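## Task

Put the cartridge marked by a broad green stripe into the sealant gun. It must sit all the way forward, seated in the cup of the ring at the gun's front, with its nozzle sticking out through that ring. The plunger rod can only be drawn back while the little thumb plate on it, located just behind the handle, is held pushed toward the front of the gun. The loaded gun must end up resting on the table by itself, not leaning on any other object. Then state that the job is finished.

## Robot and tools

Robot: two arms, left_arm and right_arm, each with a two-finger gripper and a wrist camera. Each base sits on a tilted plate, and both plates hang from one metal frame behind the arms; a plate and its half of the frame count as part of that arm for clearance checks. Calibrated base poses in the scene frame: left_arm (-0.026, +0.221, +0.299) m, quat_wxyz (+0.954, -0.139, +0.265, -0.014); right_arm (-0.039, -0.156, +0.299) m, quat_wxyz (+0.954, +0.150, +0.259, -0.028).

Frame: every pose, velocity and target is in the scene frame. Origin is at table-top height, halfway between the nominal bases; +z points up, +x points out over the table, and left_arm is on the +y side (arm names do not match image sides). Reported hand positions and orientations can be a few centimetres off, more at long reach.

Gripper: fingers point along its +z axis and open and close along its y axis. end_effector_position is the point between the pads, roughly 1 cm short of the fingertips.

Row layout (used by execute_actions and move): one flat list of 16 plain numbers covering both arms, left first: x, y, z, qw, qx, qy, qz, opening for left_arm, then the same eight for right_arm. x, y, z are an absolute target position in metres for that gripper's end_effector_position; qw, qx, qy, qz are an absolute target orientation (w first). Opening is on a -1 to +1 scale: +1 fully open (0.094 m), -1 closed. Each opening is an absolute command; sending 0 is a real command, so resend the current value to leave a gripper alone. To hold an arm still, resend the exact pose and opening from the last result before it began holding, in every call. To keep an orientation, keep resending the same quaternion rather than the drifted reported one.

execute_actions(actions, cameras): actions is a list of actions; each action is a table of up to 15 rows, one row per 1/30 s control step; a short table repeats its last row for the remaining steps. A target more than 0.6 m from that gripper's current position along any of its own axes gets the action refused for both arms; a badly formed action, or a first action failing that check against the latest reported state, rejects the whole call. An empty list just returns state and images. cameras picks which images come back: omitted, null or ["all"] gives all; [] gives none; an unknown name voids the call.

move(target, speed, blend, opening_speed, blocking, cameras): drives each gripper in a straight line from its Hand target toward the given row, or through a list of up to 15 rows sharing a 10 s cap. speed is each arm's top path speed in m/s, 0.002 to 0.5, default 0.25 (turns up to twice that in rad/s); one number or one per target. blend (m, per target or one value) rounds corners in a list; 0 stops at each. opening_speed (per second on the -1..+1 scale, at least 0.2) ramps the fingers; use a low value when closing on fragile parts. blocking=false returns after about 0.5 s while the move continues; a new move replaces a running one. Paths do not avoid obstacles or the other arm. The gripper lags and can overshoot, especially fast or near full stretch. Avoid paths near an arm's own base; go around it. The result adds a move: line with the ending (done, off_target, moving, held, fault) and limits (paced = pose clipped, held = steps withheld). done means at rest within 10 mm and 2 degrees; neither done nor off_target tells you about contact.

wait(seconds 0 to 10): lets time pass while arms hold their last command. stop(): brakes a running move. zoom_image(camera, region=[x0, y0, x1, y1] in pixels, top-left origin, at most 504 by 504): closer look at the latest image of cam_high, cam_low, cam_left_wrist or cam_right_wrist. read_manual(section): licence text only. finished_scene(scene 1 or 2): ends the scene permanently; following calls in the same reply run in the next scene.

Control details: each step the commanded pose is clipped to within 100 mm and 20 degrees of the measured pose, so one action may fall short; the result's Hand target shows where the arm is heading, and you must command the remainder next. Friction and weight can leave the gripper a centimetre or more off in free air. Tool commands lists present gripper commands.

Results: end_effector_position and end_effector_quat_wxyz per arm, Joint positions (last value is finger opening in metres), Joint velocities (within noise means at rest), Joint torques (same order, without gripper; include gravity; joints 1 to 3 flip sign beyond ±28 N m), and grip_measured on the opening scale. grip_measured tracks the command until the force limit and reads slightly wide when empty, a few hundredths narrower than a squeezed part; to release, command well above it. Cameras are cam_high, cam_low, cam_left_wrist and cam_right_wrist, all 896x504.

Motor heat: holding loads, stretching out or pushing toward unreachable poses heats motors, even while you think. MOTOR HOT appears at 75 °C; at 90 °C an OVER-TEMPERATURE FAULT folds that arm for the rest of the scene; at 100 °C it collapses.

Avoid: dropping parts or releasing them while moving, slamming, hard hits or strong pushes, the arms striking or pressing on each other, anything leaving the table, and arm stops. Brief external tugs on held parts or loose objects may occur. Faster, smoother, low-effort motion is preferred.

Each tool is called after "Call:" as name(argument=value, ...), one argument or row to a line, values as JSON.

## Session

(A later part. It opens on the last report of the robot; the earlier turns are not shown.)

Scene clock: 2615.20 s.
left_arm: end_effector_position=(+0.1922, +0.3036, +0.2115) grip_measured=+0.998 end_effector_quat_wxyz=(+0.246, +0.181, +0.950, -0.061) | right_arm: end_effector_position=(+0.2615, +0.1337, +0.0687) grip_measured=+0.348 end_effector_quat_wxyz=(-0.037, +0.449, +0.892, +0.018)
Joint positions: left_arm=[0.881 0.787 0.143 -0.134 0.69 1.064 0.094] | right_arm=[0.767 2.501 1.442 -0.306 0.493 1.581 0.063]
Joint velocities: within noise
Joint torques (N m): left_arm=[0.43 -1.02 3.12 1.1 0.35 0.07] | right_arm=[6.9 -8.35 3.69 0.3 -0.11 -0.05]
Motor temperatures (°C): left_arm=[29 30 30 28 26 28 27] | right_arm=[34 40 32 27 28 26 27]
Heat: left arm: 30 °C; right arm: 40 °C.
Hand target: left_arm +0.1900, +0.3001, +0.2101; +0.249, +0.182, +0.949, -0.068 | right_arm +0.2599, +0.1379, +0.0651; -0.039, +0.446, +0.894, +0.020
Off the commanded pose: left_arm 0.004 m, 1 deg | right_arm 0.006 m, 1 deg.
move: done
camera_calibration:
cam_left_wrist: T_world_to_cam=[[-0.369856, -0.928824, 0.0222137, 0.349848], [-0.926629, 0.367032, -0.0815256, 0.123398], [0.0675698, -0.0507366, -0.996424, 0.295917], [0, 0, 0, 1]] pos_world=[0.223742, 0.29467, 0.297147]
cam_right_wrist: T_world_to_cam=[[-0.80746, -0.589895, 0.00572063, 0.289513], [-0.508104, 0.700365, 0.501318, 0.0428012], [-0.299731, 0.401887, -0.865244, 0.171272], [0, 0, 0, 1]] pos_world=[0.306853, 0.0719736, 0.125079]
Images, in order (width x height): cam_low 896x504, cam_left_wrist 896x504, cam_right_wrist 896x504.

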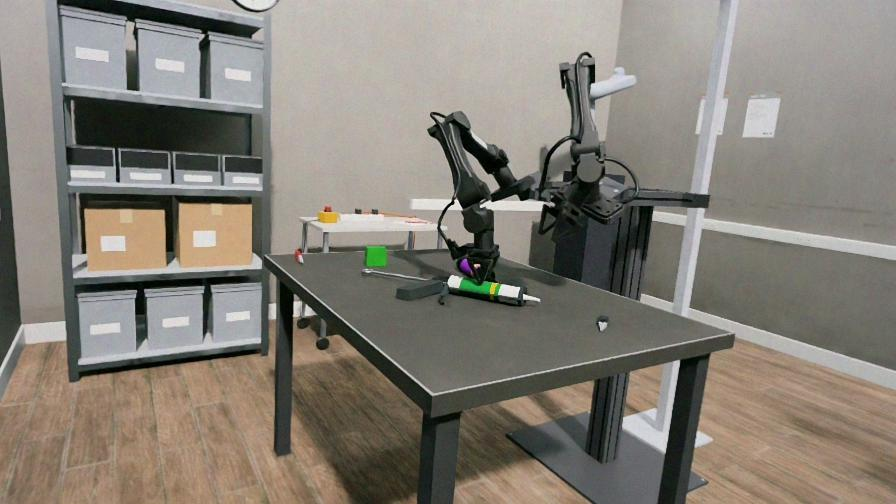

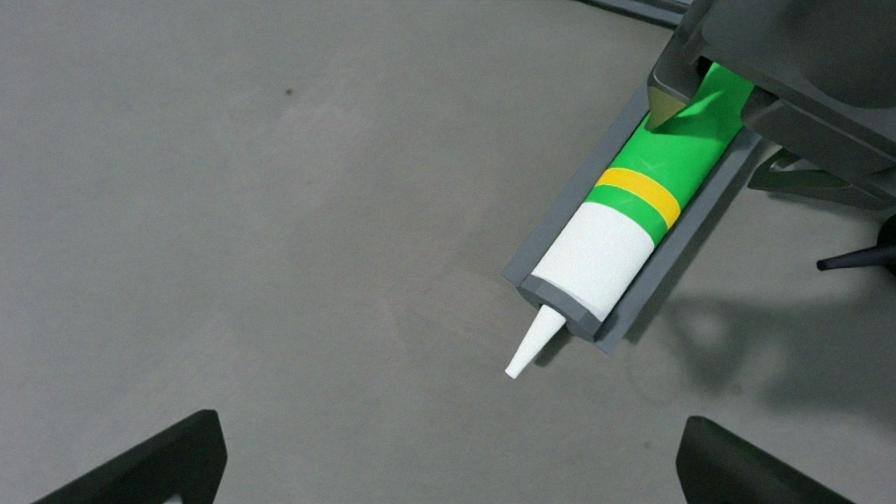

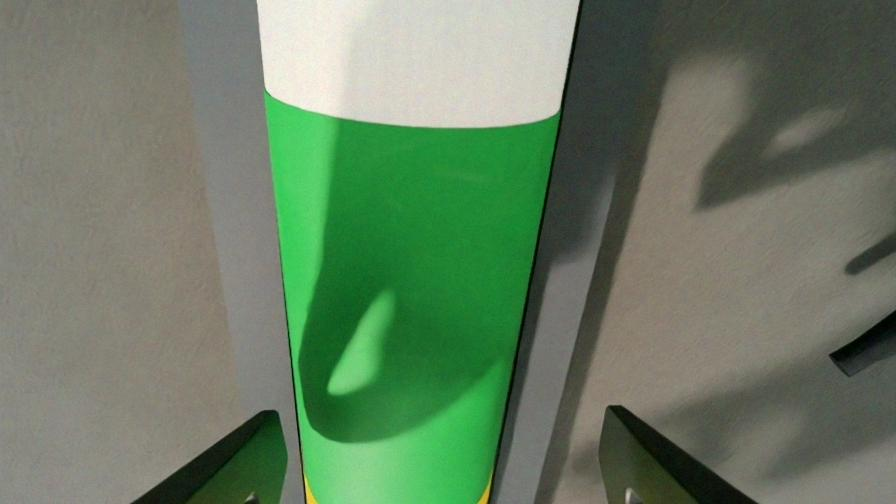

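Call:
move(
  target=[
    [0.19, 0.30, 0.21, 0.2447, 0.1794, 0.9330, -0.0670, 1, 0.2720, 0.1435, 0.050, -0.0386, 0.4636, 0.8849, 0.0202, 0.35],
    [0.19, 0.30, 0.21, 0.2447, 0.1794, 0.9330, -0.0670, 1, 0.2710, 0.1440, 0.042, -0.0386, 0.4636, 0.8849, 0.0202, 0.35],
  ],
  speed=0.06,
  cameras=["cam_right_wrist","cam_left_wrist","cam_low"],
)

Call:
zoom_image(
  camera="cam_low",
  region=[430, 240, 550, 310],
)

Scene clock: 2627.37 s.
left_arm: end_effector_position=(+0.1924, +0.3036, +0.2117) grip_measured=+0.998 end_effector_quat_wxyz=(+0.246, +0.181, +0.950, -0.061) | right_arm: end_effector_position=(+0.2720, +0.1409, +0.0480) grip_measured=+0.348 end_effector_quat_wxyz=(-0.037, +0.464, +0.885, +0.019)
Joint positions: left_arm=[0.881 0.787 0.143 -0.133 0.691 1.064 0.094] | right_arm=[0.739 2.578 1.532 -0.299 0.486 1.58 0.063]
Joint velocities: within noise
Joint torques (N m): left_arm=[0.5 -1.02 3.15 1.06 0.34 0.1] | right_arm=[6.67 -8.28 4.07 0.25 -0.12 -0.04]
Motor temperatures (°C): left_arm=[29 29 29 28 27 28 27] | right_arm=[35 40 32 27 28 26 27]
Heat: left arm: 29 °C; right arm: 40 °C.
Hand target: left_arm +0.1900, +0.3000, +0.2101; +0.249, +0.182, +0.949, -0.068 | right_arm +0.2707, +0.1439, +0.0421; -0.039, +0.463, +0.885, +0.020
Off the commanded pose: left_arm 0.005 m, 1 deg | right_arm 0.007 m, 0 deg.
move: done
camera_calibration:
cam_left_wrist: T_world_to_cam=[[-0.370573, -0.928558, 0.0213248, 0.350235], [-0.926244, 0.367752, -0.0826434, 0.123555], [0.068897, -0.0503775, -0.996351, 0.295634], [0, 0, 0, 1]] pos_world=[0.223862, 0.294669, 0.297297]
cam_right_wrist: T_world_to_cam=[[-0.826559, -0.562841, 0.00323706, 0.303852], [-0.485374, 0.715683, 0.502205, 0.0450963], [-0.284978, 0.413531, -0.864743, 0.147929], [0, 0, 0, 1]] pos_world=[0.315197, 0.0775726, 0.104289]
Images, in order (width x height): cam_low 896x504, cam_left_wrist 896x504, cam_right_wrist 896x504.

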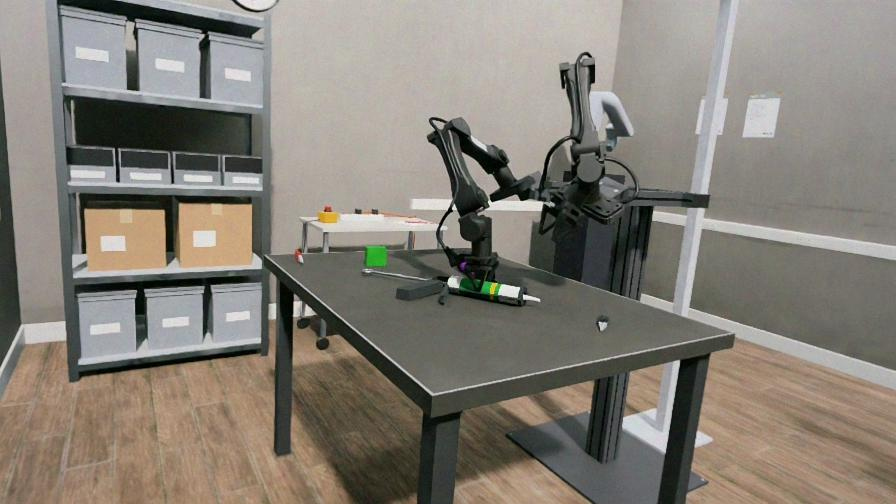

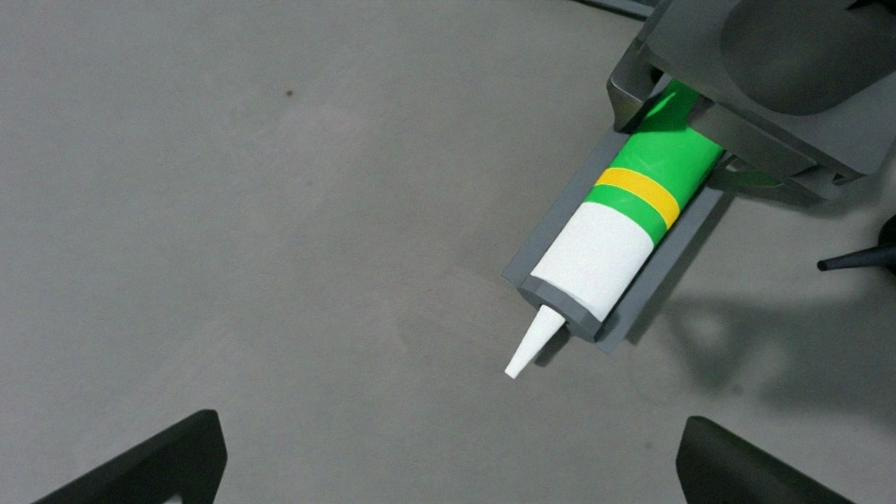

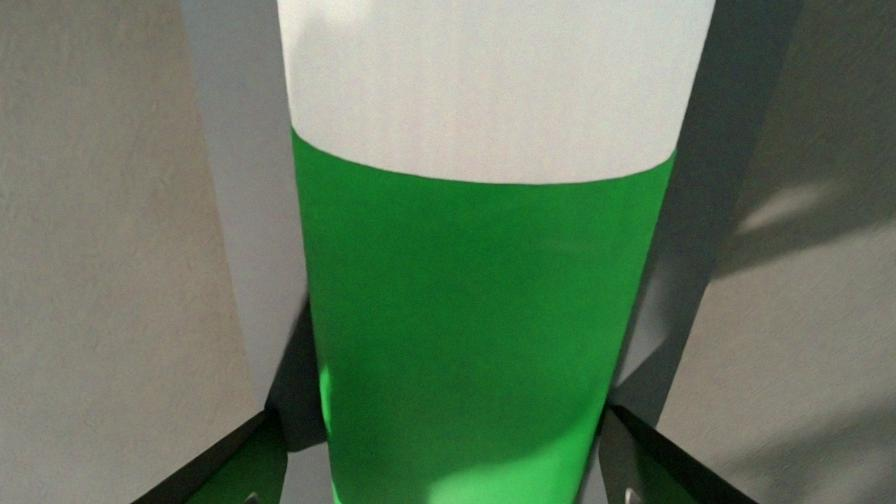

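Scaled by 4.200.

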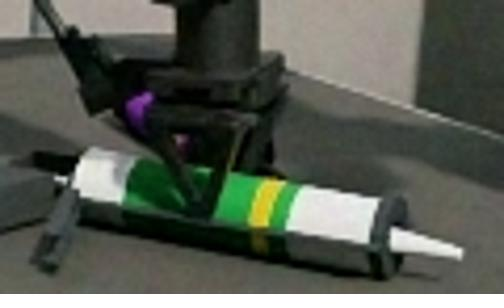

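Call:
move(
  target=[
    [0.19, 0.30, 0.21, 0.2447, 0.1794, 0.9330, -0.0670, 1, 0.2685, 0.1423, 0.043, -0.0386, 0.4636, 0.8849, 0.0202, -0.35],
  ],
  speed=0.06,
  opening_speed=0.6,
  cameras=["cam_right_wrist","cam_low"],
)

Call:
move(
  target=[
    [0.19, 0.30, 0.21, 0.2447, 0.1794, 0.9330, -0.0670, 1, 0.2700, 0.1400, 0.058, -0.0386, 0.4636, 0.8849, 0.0202, -0.35],
  ],
  speed=0.04,
  cameras=["cam_left_wrist","cam_low"],
)

Call:
zoom_image(
  camera="cam_low",
  region=[430, 240, 550, 310],
)

Scene clock: 2641.07 s.
left_arm: end_effector_position=(+0.1925, +0.3036, +0.2117) grip_measured=+0.998 end_effector_quat_wxyz=(+0.247, +0.182, +0.950, -0.061) | right_arm: end_effector_position=(+0.2713, +0.1404, +0.0480) grip_measured=-0.010 end_effector_quat_wxyz=(-0.038, +0.464, +0.885, +0.018)
Joint positions: left_arm=[0.881 0.787 0.143 -0.132 0.691 1.065 0.094] | right_arm=[0.739 2.578 1.532 -0.302 0.485 1.582 0.046]
Joint velocities: left_arm=[-0.012 -0.051 0.002 -0.007 0.051 -0.022 0] | right_arm=[within noise]
Joint torques (N m): left_arm=[0.49 -1.01 3.15 1.1 0.31 0.11] | right_arm=[6.76 -8.87 2.41 0.42 -0.13 -0.05]
Motor temperatures (°C): left_arm=[29 29 29 28 27 28 27] | right_arm=[35 41 32 27 28 26 27]
Heat: left arm: 29 °C; right arm: 41 °C.
Hand target: left_arm +0.1900, +0.3000, +0.2101; +0.249, +0.182, +0.949, -0.068 | right_arm +0.2683, +0.1423, +0.0431; -0.039, +0.463, +0.885, +0.020
Off the commanded pose: left_arm 0.005 m, 1 deg | right_arm 0.006 m, 0 deg.
move: done
camera_calibration:
cam_right_wrist: T_world_to_cam=[[-0.826243, -0.563275, 0.00658378, 0.302796], [-0.484276, 0.716236, 0.502476, 0.044661], [-0.287748, 0.411979, -0.864566, 0.148867], [0, 0, 0, 1]] pos_world=[0.314648, 0.0772396, 0.104271]
Images, in order (width x height): cam_low 896x504, cam_right_wrist 896x504.

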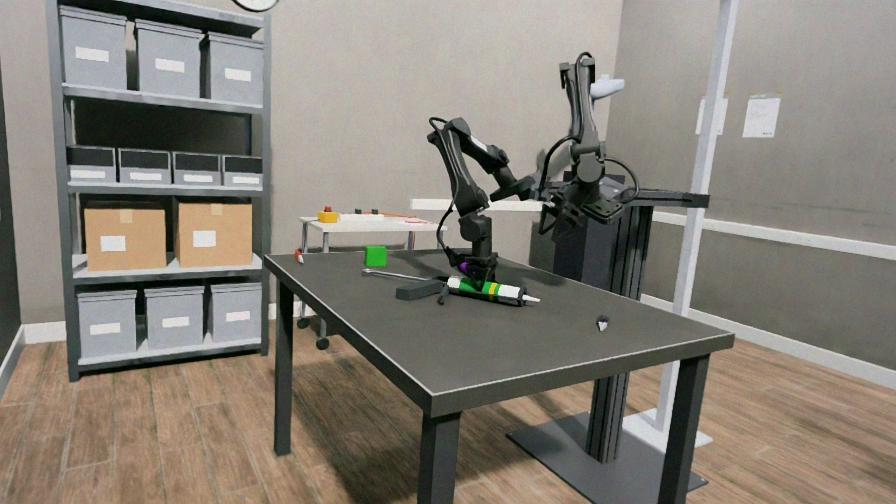

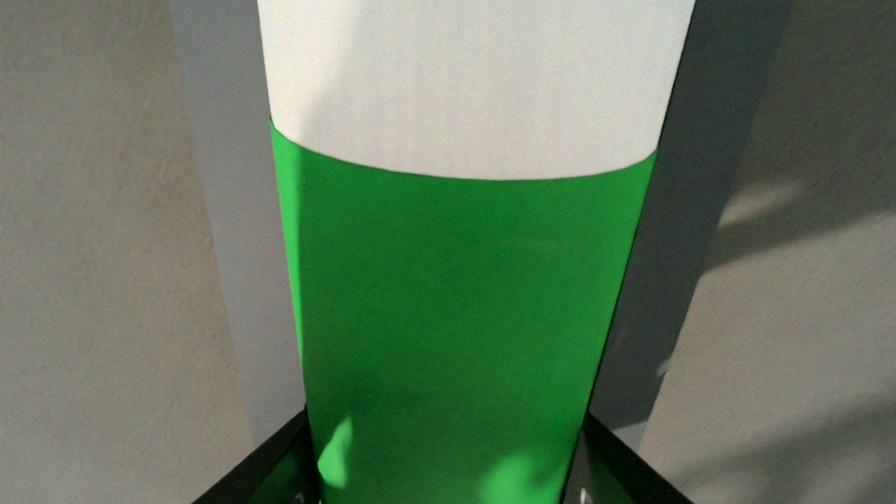

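Scene clock: 2641.80 s.
left_arm: end_effector_position=(+0.1925, +0.3036, +0.2117) grip_measured=+0.998 end_effector_quat_wxyz=(+0.247, +0.182, +0.950, -0.061) | right_arm: end_effector_position=(+0.2697, +0.1394, +0.0479) grip_measured=-0.011 end_effector_quat_wxyz=(-0.038, +0.465, +0.884, +0.018)
Joint positions: left_arm=[0.881 0.787 0.143 -0.132 0.691 1.065 0.094] | right_arm=[0.739 2.575 1.522 -0.296 0.485 1.585 0.046]
Joint velocities: within noise
Joint torques (N m): left_arm=[0.42 -0.94 3.18 1.09 0.33 0.09] | right_arm=[7.75 -12.04 1.24 0.1 -0.07 0.08]
Motor temperatures (°C): left_arm=[29 29 29 28 27 28 27] | right_arm=[35 41 32 27 28 26 27]
Heat: left arm: 29 °C; right arm: 41 °C.
Hand target: left_arm +0.1900, +0.3000, +0.2101; +0.249, +0.182, +0.949, -0.068 | right_arm +0.2699, +0.1401, +0.0577; -0.039, +0.463, +0.885, +0.020
Off the commanded pose: left_arm 0.005 m, 1 deg | right_arm 0.010 m, 0 deg.
move: done
camera_calibration:
cam_left_wrist: T_world_to_cam=[[-0.371046, -0.928378, 0.0209576, 0.350385], [-0.926013, 0.368224, -0.0831337, 0.12356], [0.0694624, -0.0502535, -0.996318, 0.295521], [0, 0, 0, 1]] pos_world=[0.2239, 0.294643, 0.297362]
Images, in order (width x height): cam_low 896x504, cam_left_wrist 896x504.

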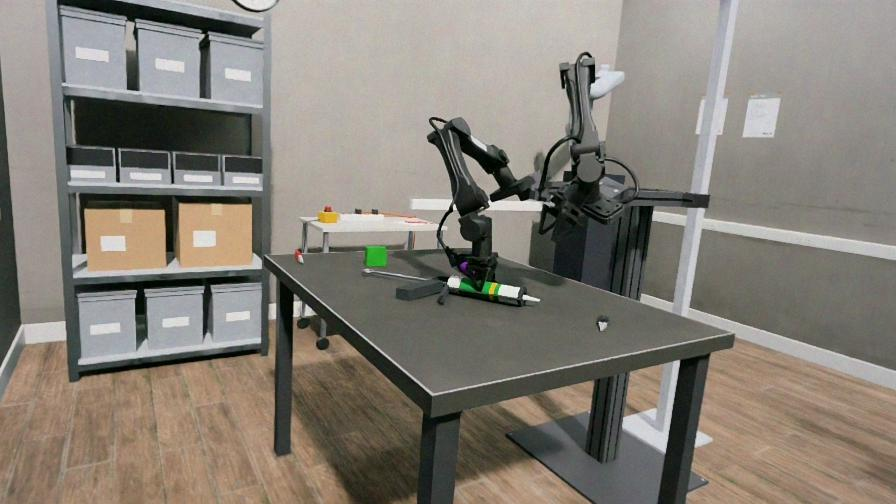

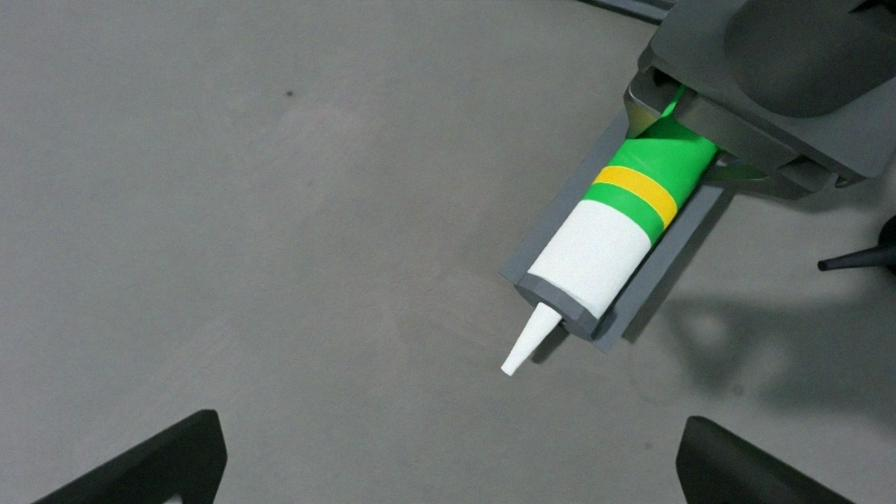

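Scaled by 4.200.

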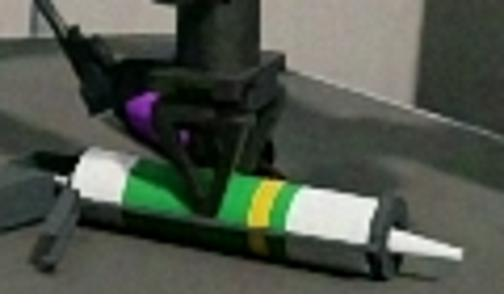

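Call:
move(
  target=[
    [0.19, 0.30, 0.21, 0.2447, 0.1794, 0.9330, -0.0670, 1, 0.2730, 0.1400, 0.065, -0.0386, 0.4636, 0.8849, 0.0202, -0.35],
  ],
  speed=0.03,
  cameras=["cam_left_wrist","cam_low"],
)

Call:
zoom_image(
  camera="cam_low",
  region=[430, 240, 550, 310],
)

Scene clock: 2646.60 s.
left_arm: end_effector_position=(+0.1926, +0.3037, +0.2117) grip_measured=+0.998 end_effector_quat_wxyz=(+0.247, +0.182, +0.950, -0.061) | right_arm: end_effector_position=(+0.2695, +0.1390, +0.0482) grip_measured=-0.011 end_effector_quat_wxyz=(-0.038, +0.467, +0.883, +0.017)
Joint positions: left_arm=[0.881 0.787 0.143 -0.132 0.691 1.065 0.094] | right_arm=[0.739 2.574 1.521 -0.299 0.485 1.59 0.046]
Joint velocities: within noise
Joint torques (N m): left_arm=[0.38 -1.07 3.07 1.06 0.36 0.06] | right_arm=[8.14 -13.11 1.54 -0.12 -0.09 0.1]
Motor temperatures (°C): left_arm=[29 29 29 28 27 28 27] | right_arm=[35 42 32 27 28 26 27]
Heat: left arm: 29 °C; right arm: 42 °C.
Hand target: left_arm +0.1900, +0.3000, +0.2101; +0.249, +0.182, +0.949, -0.068 | right_arm +0.2730, +0.1402, +0.0643; -0.038, +0.464, +0.885, +0.020
Off the commanded pose: left_arm 0.005 m, 1 deg | right_arm 0.017 m, 1 deg.
move: off_target (right_arm)
camera_calibration:
cam_left_wrist: T_world_to_cam=[[-0.371127, -0.928353, 0.020615, 0.350535], [-0.925961, 0.368322, -0.08328, 0.123587], [0.0697203, -0.0499961, -0.996313, 0.295408], [0, 0, 0, 1]] pos_world=[0.223934, 0.29467, 0.297384]
Images, in order (width x height): cam_low 896x504, cam_left_wrist 896x504.

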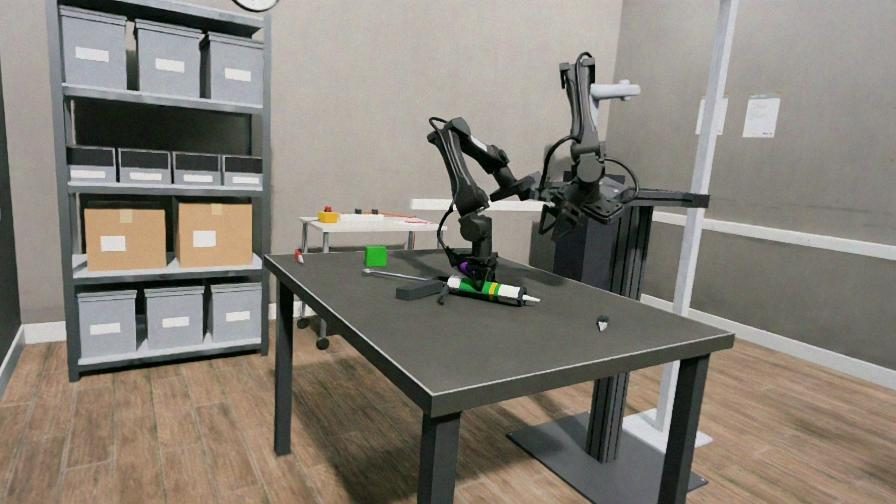

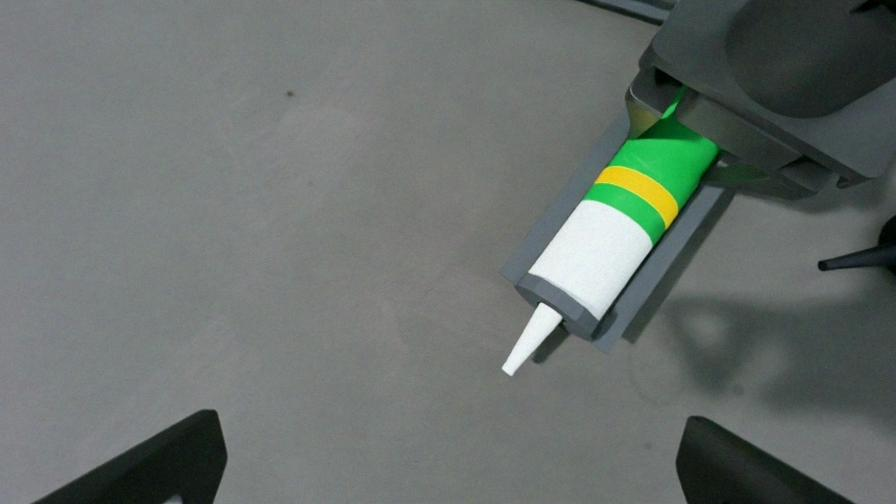

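Scaled by 4.200.

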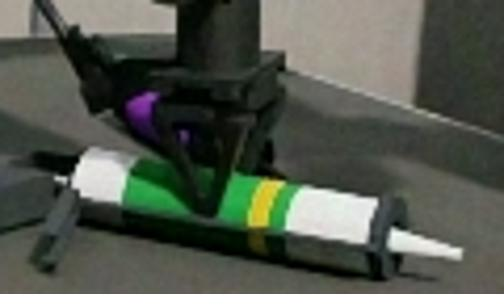

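Call:
move(
  target=[
    [0.19, 0.30, 0.21, 0.2447, 0.1794, 0.9330, -0.0670, 1, 0.2740, 0.1380, 0.073, -0.0386, 0.4636, 0.8849, 0.0202, -0.35],
  ],
  speed=0.02,
  cameras=["cam_left_wrist","cam_low"],
)

Call:
zoom_image(
  camera="cam_low",
  region=[430, 240, 550, 310],
)

Scene clock: 2652.10 s.
left_arm: end_effector_position=(+0.1926, +0.3037, +0.2117) grip_measured=+0.998 end_effector_quat_wxyz=(+0.247, +0.182, +0.950, -0.061) | right_arm: end_effector_position=(+0.2666, +0.1358, +0.0501) grip_measured=-0.012 end_effector_quat_wxyz=(-0.041, +0.466, +0.884, +0.013)
Joint positions: left_arm=[0.881 0.787 0.143 -0.132 0.691 1.065 0.094] | right_arm=[0.739 2.563 1.507 -0.305 0.484 1.593 0.046]
Joint velocities: within noise
Joint torques (N m): left_arm=[0.32 -1.07 3.21 1.06 0.32 0.09] | right_arm=[8.66 -14.32 1.48 -0.22 -0.04 0.13]
Motor temperatures (°C): left_arm=[29 29 29 28 27 28 27] | right_arm=[35 45 32 27 28 26 28]
Heat: left arm: 29 °C; right arm: 45 °C.
Hand target: left_arm +0.1900, +0.3000, +0.2101; +0.249, +0.182, +0.949, -0.068 | right_arm +0.2736, +0.1383, +0.0717; -0.039, +0.464, +0.885, +0.020
Off the commanded pose: left_arm 0.005 m, 1 deg | right_arm 0.024 m, 1 deg.
move: off_target (right_arm)
camera_calibration:
cam_left_wrist: T_world_to_cam=[[-0.371127, -0.928353, 0.020615, 0.350535], [-0.925961, 0.368322, -0.08328, 0.123587], [0.0697203, -0.0499961, -0.996313, 0.295408], [0, 0, 0, 1]] pos_world=[0.223934, 0.29467, 0.297384]
Images, in order (width x height): cam_low 896x504, cam_left_wrist 896x504.

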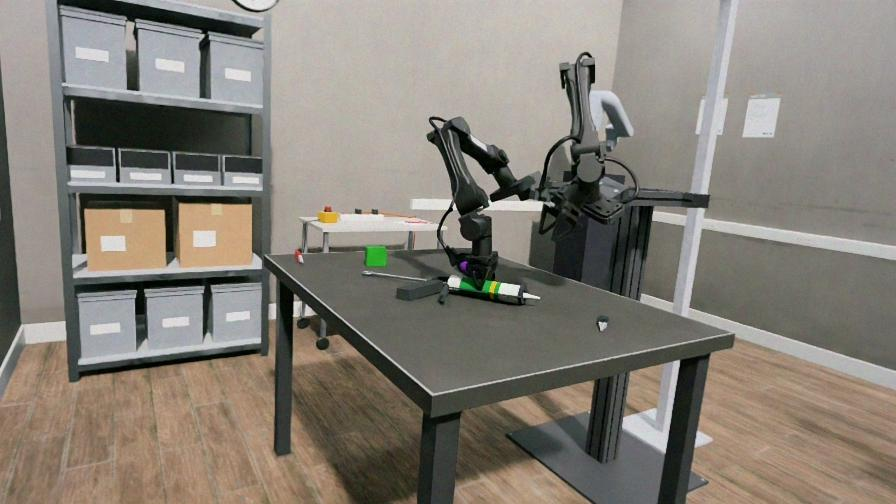

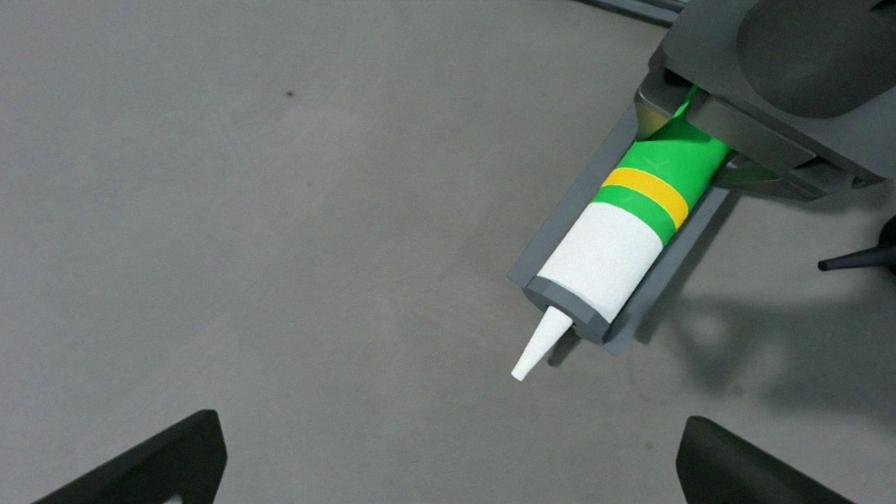

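Scaled by 4.200.

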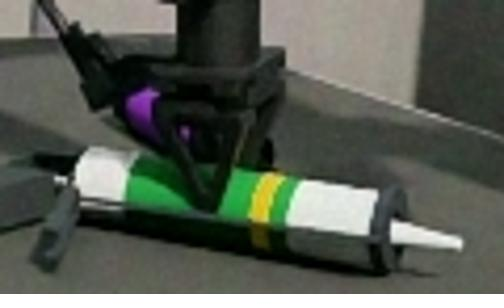

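Call:
move(
  target=[
    [0.19, 0.30, 0.21, 0.2447, 0.1794, 0.9330, -0.0670, 1, 0.2680, 0.1400, 0.048, -0.0386, 0.4636, 0.8849, 0.0202, -0.35],
    [0.19, 0.30, 0.21, 0.2447, 0.1794, 0.9330, -0.0670, 1, 0.2680, 0.1400, 0.048, -0.0386, 0.4636, 0.8849, 0.0202, 0.005],
  ],
  speed=0.03,
  opening_speed=0.5,
  cameras=["cam_left_wrist","cam_low"],
)

Call:
zoom_image(
  camera="cam_low",
  region=[430, 240, 550, 310],
)

Call:
zoom_image(
  camera="cam_left_wrist",
  region=[490, 240, 630, 390],
)

Scene clock: 2692.17 s.
left_arm: end_effector_position=(+0.1926, +0.3037, +0.2117) grip_measured=+0.998 end_effector_quat_wxyz=(+0.247, +0.182, +0.950, -0.061) | right_arm: end_effector_position=(+0.2681, +0.1374, +0.0483) grip_measured=+0.008 end_effector_quat_wxyz=(-0.041, +0.467, +0.883, +0.019)
Joint positions: left_arm=[0.881 0.787 0.143 -0.132 0.691 1.065 0.094] | right_arm=[0.736 2.566 1.507 -0.289 0.478 1.587 0.047]
Joint velocities: within noise
Joint torques (N m): left_arm=[0.49 -0.92 3.14 1.08 0.32 0.1] | right_arm=[7.24 -9.39 2.8 0.28 -0.03 -0.06]
Motor temperatures (°C): left_arm=[29 29 29 29 27 28 27] | right_arm=[36 53 31 27 28 26 29]
Heat: left arm: 29 °C; right arm: 53 °C.
Hand target: left_arm +0.1900, +0.3000, +0.2101; +0.249, +0.182, +0.949, -0.068 | right_arm +0.2679, +0.1399, +0.0479; -0.039, +0.464, +0.885, +0.020
Off the commanded pose: left_arm 0.005 m, 1 deg | right_arm 0.003 m, 1 deg.
move: done
camera_calibration:
cam_left_wrist: T_world_to_cam=[[-0.371208, -0.928328, 0.0202723, 0.350685], [-0.925909, 0.368419, -0.0834263, 0.123613], [0.0699783, -0.0497388, -0.996308, 0.295294], [0, 0, 0, 1]] pos_world=[0.223968, 0.294697, 0.297407]
Images, in order (width x height): cam_low 896x504, cam_left_wrist 896x504.

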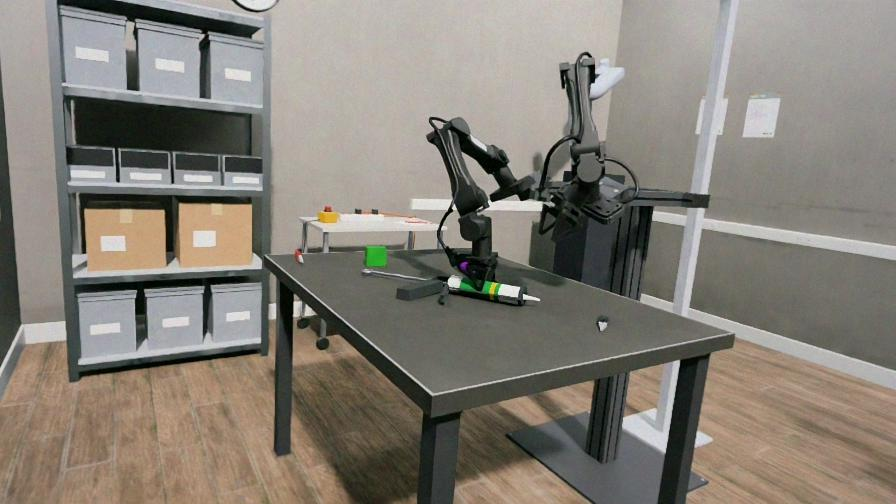

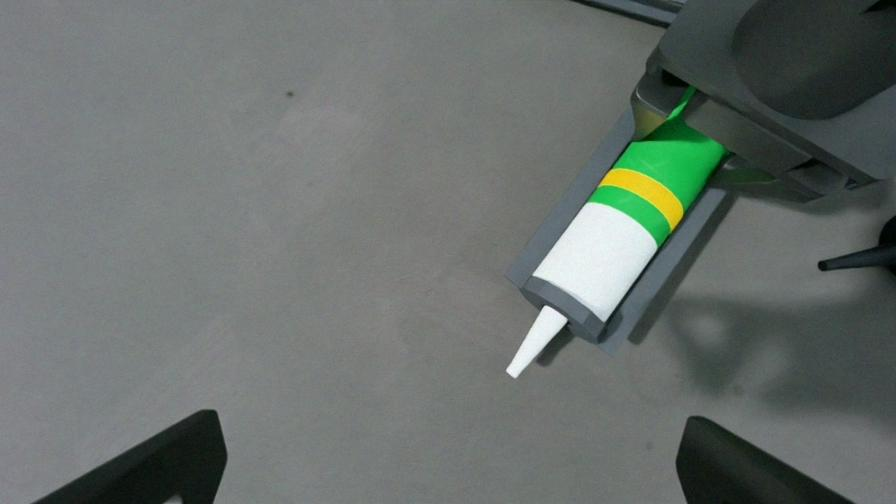

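Scaled by 4.200.

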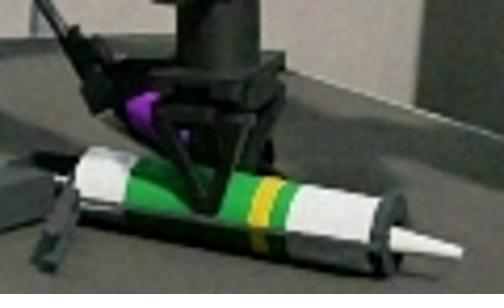

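Scaled by 3.360.

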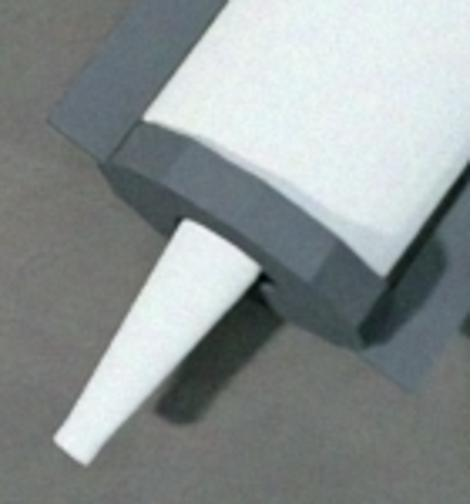

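Call:
move(
  target=[
    [0.19, 0.30, 0.21, 0.2447, 0.1794, 0.9330, -0.0670, 1, 0.2620, 0.1500, 0.050, -0.0386, 0.4636, 0.8849, 0.0202, -0.01],
  ],
  speed=0.03,
  cameras=["cam_left_wrist","cam_low","cam_right_wrist"],
)

Call:
zoom_image(
  camera="cam_left_wrist",
  region=[490, 240, 630, 390],
)

Scene clock: 2706.60 s.
left_arm: end_effector_position=(+0.1926, +0.3037, +0.2117) grip_measured=+0.998 end_effector_quat_wxyz=(+0.247, +0.182, +0.950, -0.061) | right_arm: end_effector_position=(+0.2677, +0.1379, +0.0480) grip_measured=-0.010 end_effector_quat_wxyz=(-0.042, +0.470, +0.881, +0.018)
Joint positions: left_arm=[0.881 0.787 0.143 -0.132 0.691 1.065 0.094] | right_arm=[0.737 2.569 1.511 -0.293 0.478 1.596 0.047]
Joint velocities: within noise
Joint torques (N m): left_arm=[0.4 -1.05 3.07 1.05 0.35 0.08] | right_arm=[9.26 -8.27 4 0.18 0.04 0.16]
Motor temperatures (°C): left_arm=[29 29 29 29 27 28 27] | right_arm=[36 46 31 27 28 26 28]
Heat: left arm: 29 °C; right arm: 46 °C.
Hand target: left_arm +0.1900, +0.3000, +0.2101; +0.249, +0.182, +0.949, -0.068 | right_arm +0.2619, +0.1497, +0.0502; -0.039, +0.464, +0.885, +0.021
Off the commanded pose: left_arm 0.005 m, 1 deg | right_arm 0.014 m, 1 deg.
move: off_target (right_arm)
camera_calibration:
cam_left_wrist: T_world_to_cam=[[-0.371208, -0.928328, 0.0202723, 0.350685], [-0.925909, 0.368419, -0.0834263, 0.123613], [0.0699783, -0.0497388, -0.996308, 0.295294], [0, 0, 0, 1]] pos_world=[0.223968, 0.294697, 0.297407]
cam_right_wrist: T_world_to_cam=[[-0.834324, -0.551144, 0.0119638, 0.298689], [-0.469561, 0.721859, 0.508362, 0.0397755], [-0.288817, 0.418521, -0.86106, 0.14813], [0, 0, 0, 1]] pos_world=[0.310663, 0.0739125, 0.103755]
Images, in order (width x height): cam_low 896x504, cam_left_wrist 896x504, cam_right_wrist 896x504.

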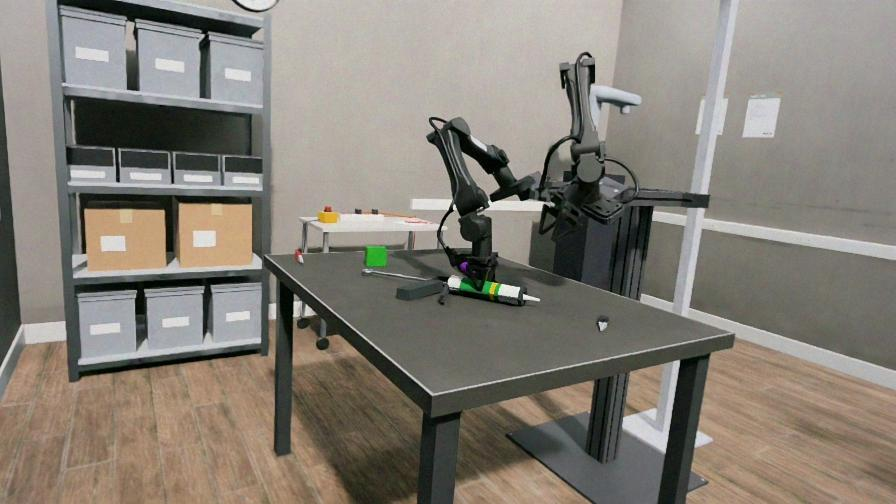

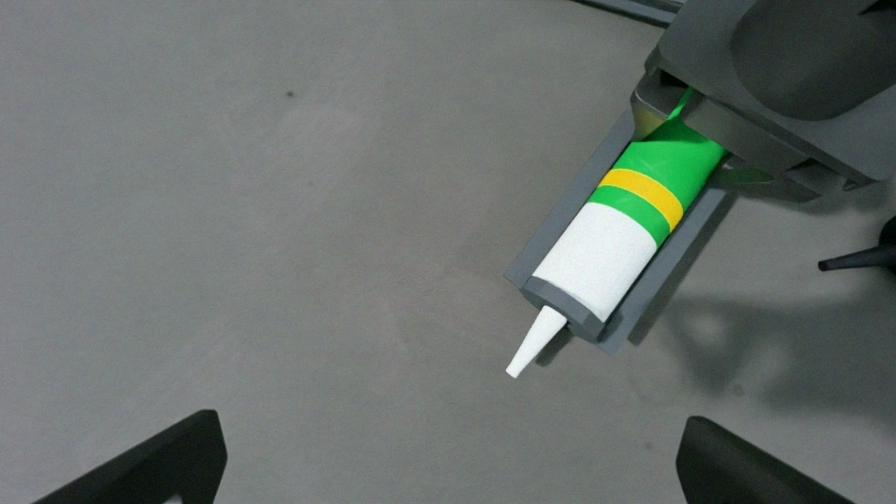

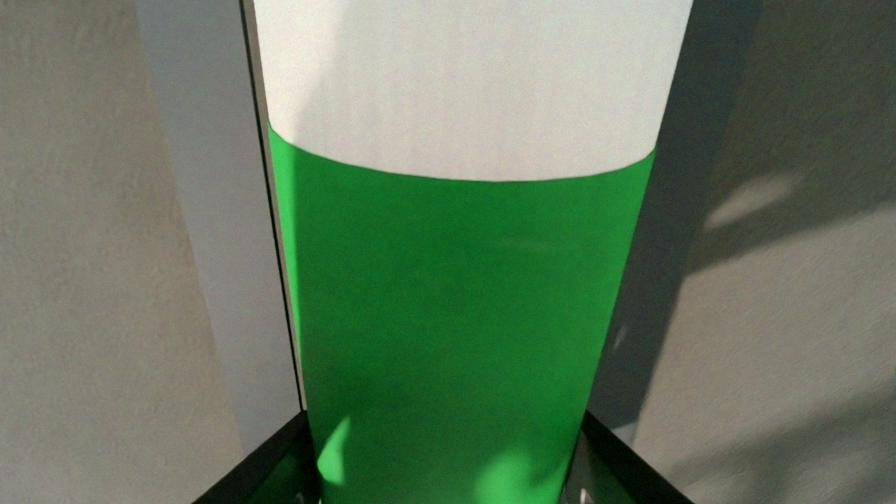

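Scaled by 3.360.

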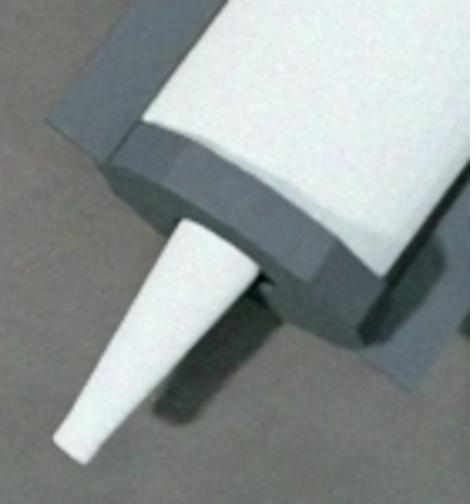

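Call:
move(
  target=[
    [0.19, 0.30, 0.21, 0.2447, 0.1794, 0.9330, -0.0670, 1, 0.2610, 0.1580, 0.052, -0.0386, 0.4636, 0.8849, 0.0202, -0.03],
  ],
  speed=0.03,
  cameras=["cam_left_wrist","cam_low","cam_right_wrist"],
)

Call:
zoom_image(
  camera="cam_left_wrist",
  region=[490, 240, 630, 390],
)

Scene clock: 2715.03 s.
left_arm: end_effector_position=(+0.1926, +0.3037, +0.2117) grip_measured=+0.998 end_effector_quat_wxyz=(+0.247, +0.182, +0.950, -0.061) | right_arm: end_effector_position=(+0.2681, +0.1395, +0.0482) grip_measured=-0.011 end_effector_quat_wxyz=(-0.038, +0.472, +0.881, +0.009)
Joint positions: left_arm=[0.881 0.787 0.143 -0.132 0.691 1.065 0.094] | right_arm=[0.745 2.584 1.539 -0.324 0.495 1.615 0.046]
Joint velocities: within noise
Joint torques (N m): left_arm=[0.35 -0.96 3.21 1.07 0.32 0.09] | right_arm=[10.03 -8.29 4.31 0.24 -0.12 0.17]
Motor temperatures (°C): left_arm=[29 29 29 29 27 28 27] | right_arm=[37 44 31 27 28 26 29]
Heat: left arm: 29 °C; right arm: 44 °C.
Hand target: left_arm +0.1900, +0.3000, +0.2101; +0.249, +0.182, +0.949, -0.068 | right_arm +0.2607, +0.1575, +0.0524; -0.039, +0.464, +0.885, +0.021
Off the commanded pose: left_arm 0.005 m, 1 deg | right_arm 0.020 m, 2 deg.
move: off_target (right_arm)
camera_calibration:
cam_left_wrist: T_world_to_cam=[[-0.371208, -0.928328, 0.0202723, 0.350685], [-0.925909, 0.368419, -0.0834263, 0.123613], [0.0699783, -0.0497388, -0.996308, 0.295294], [0, 0, 0, 1]] pos_world=[0.223968, 0.294697, 0.297407]
cam_right_wrist: T_world_to_cam=[[-0.836397, -0.547661, 0.0225261, 0.299473], [-0.466686, 0.73308, 0.494771, 0.0369602], [-0.28748, 0.403312, -0.868732, 0.149809], [0, 0, 0, 1]] pos_world=[0.310794, 0.076495, 0.105111]
Images, in order (width x height): cam_low 896x504, cam_left_wrist 896x504, cam_right_wrist 896x504.

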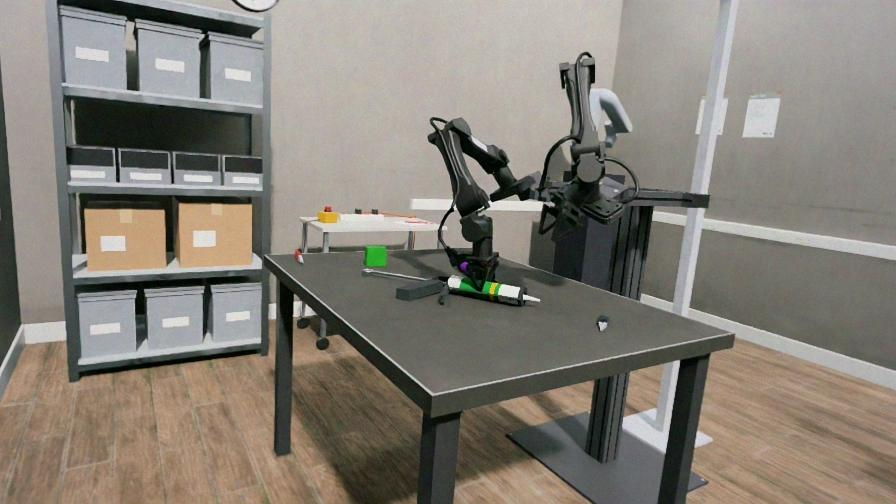

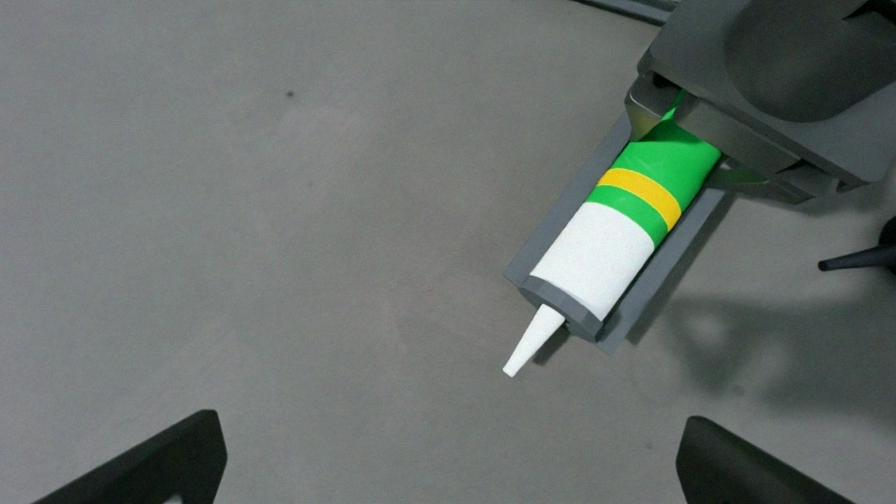

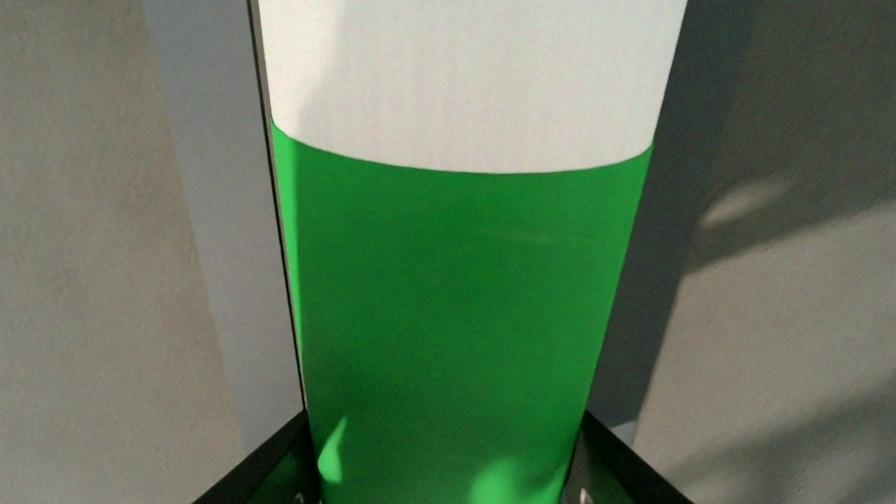

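Scaled by 3.360.

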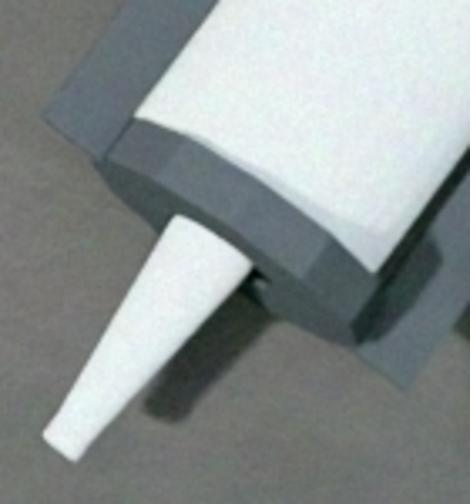

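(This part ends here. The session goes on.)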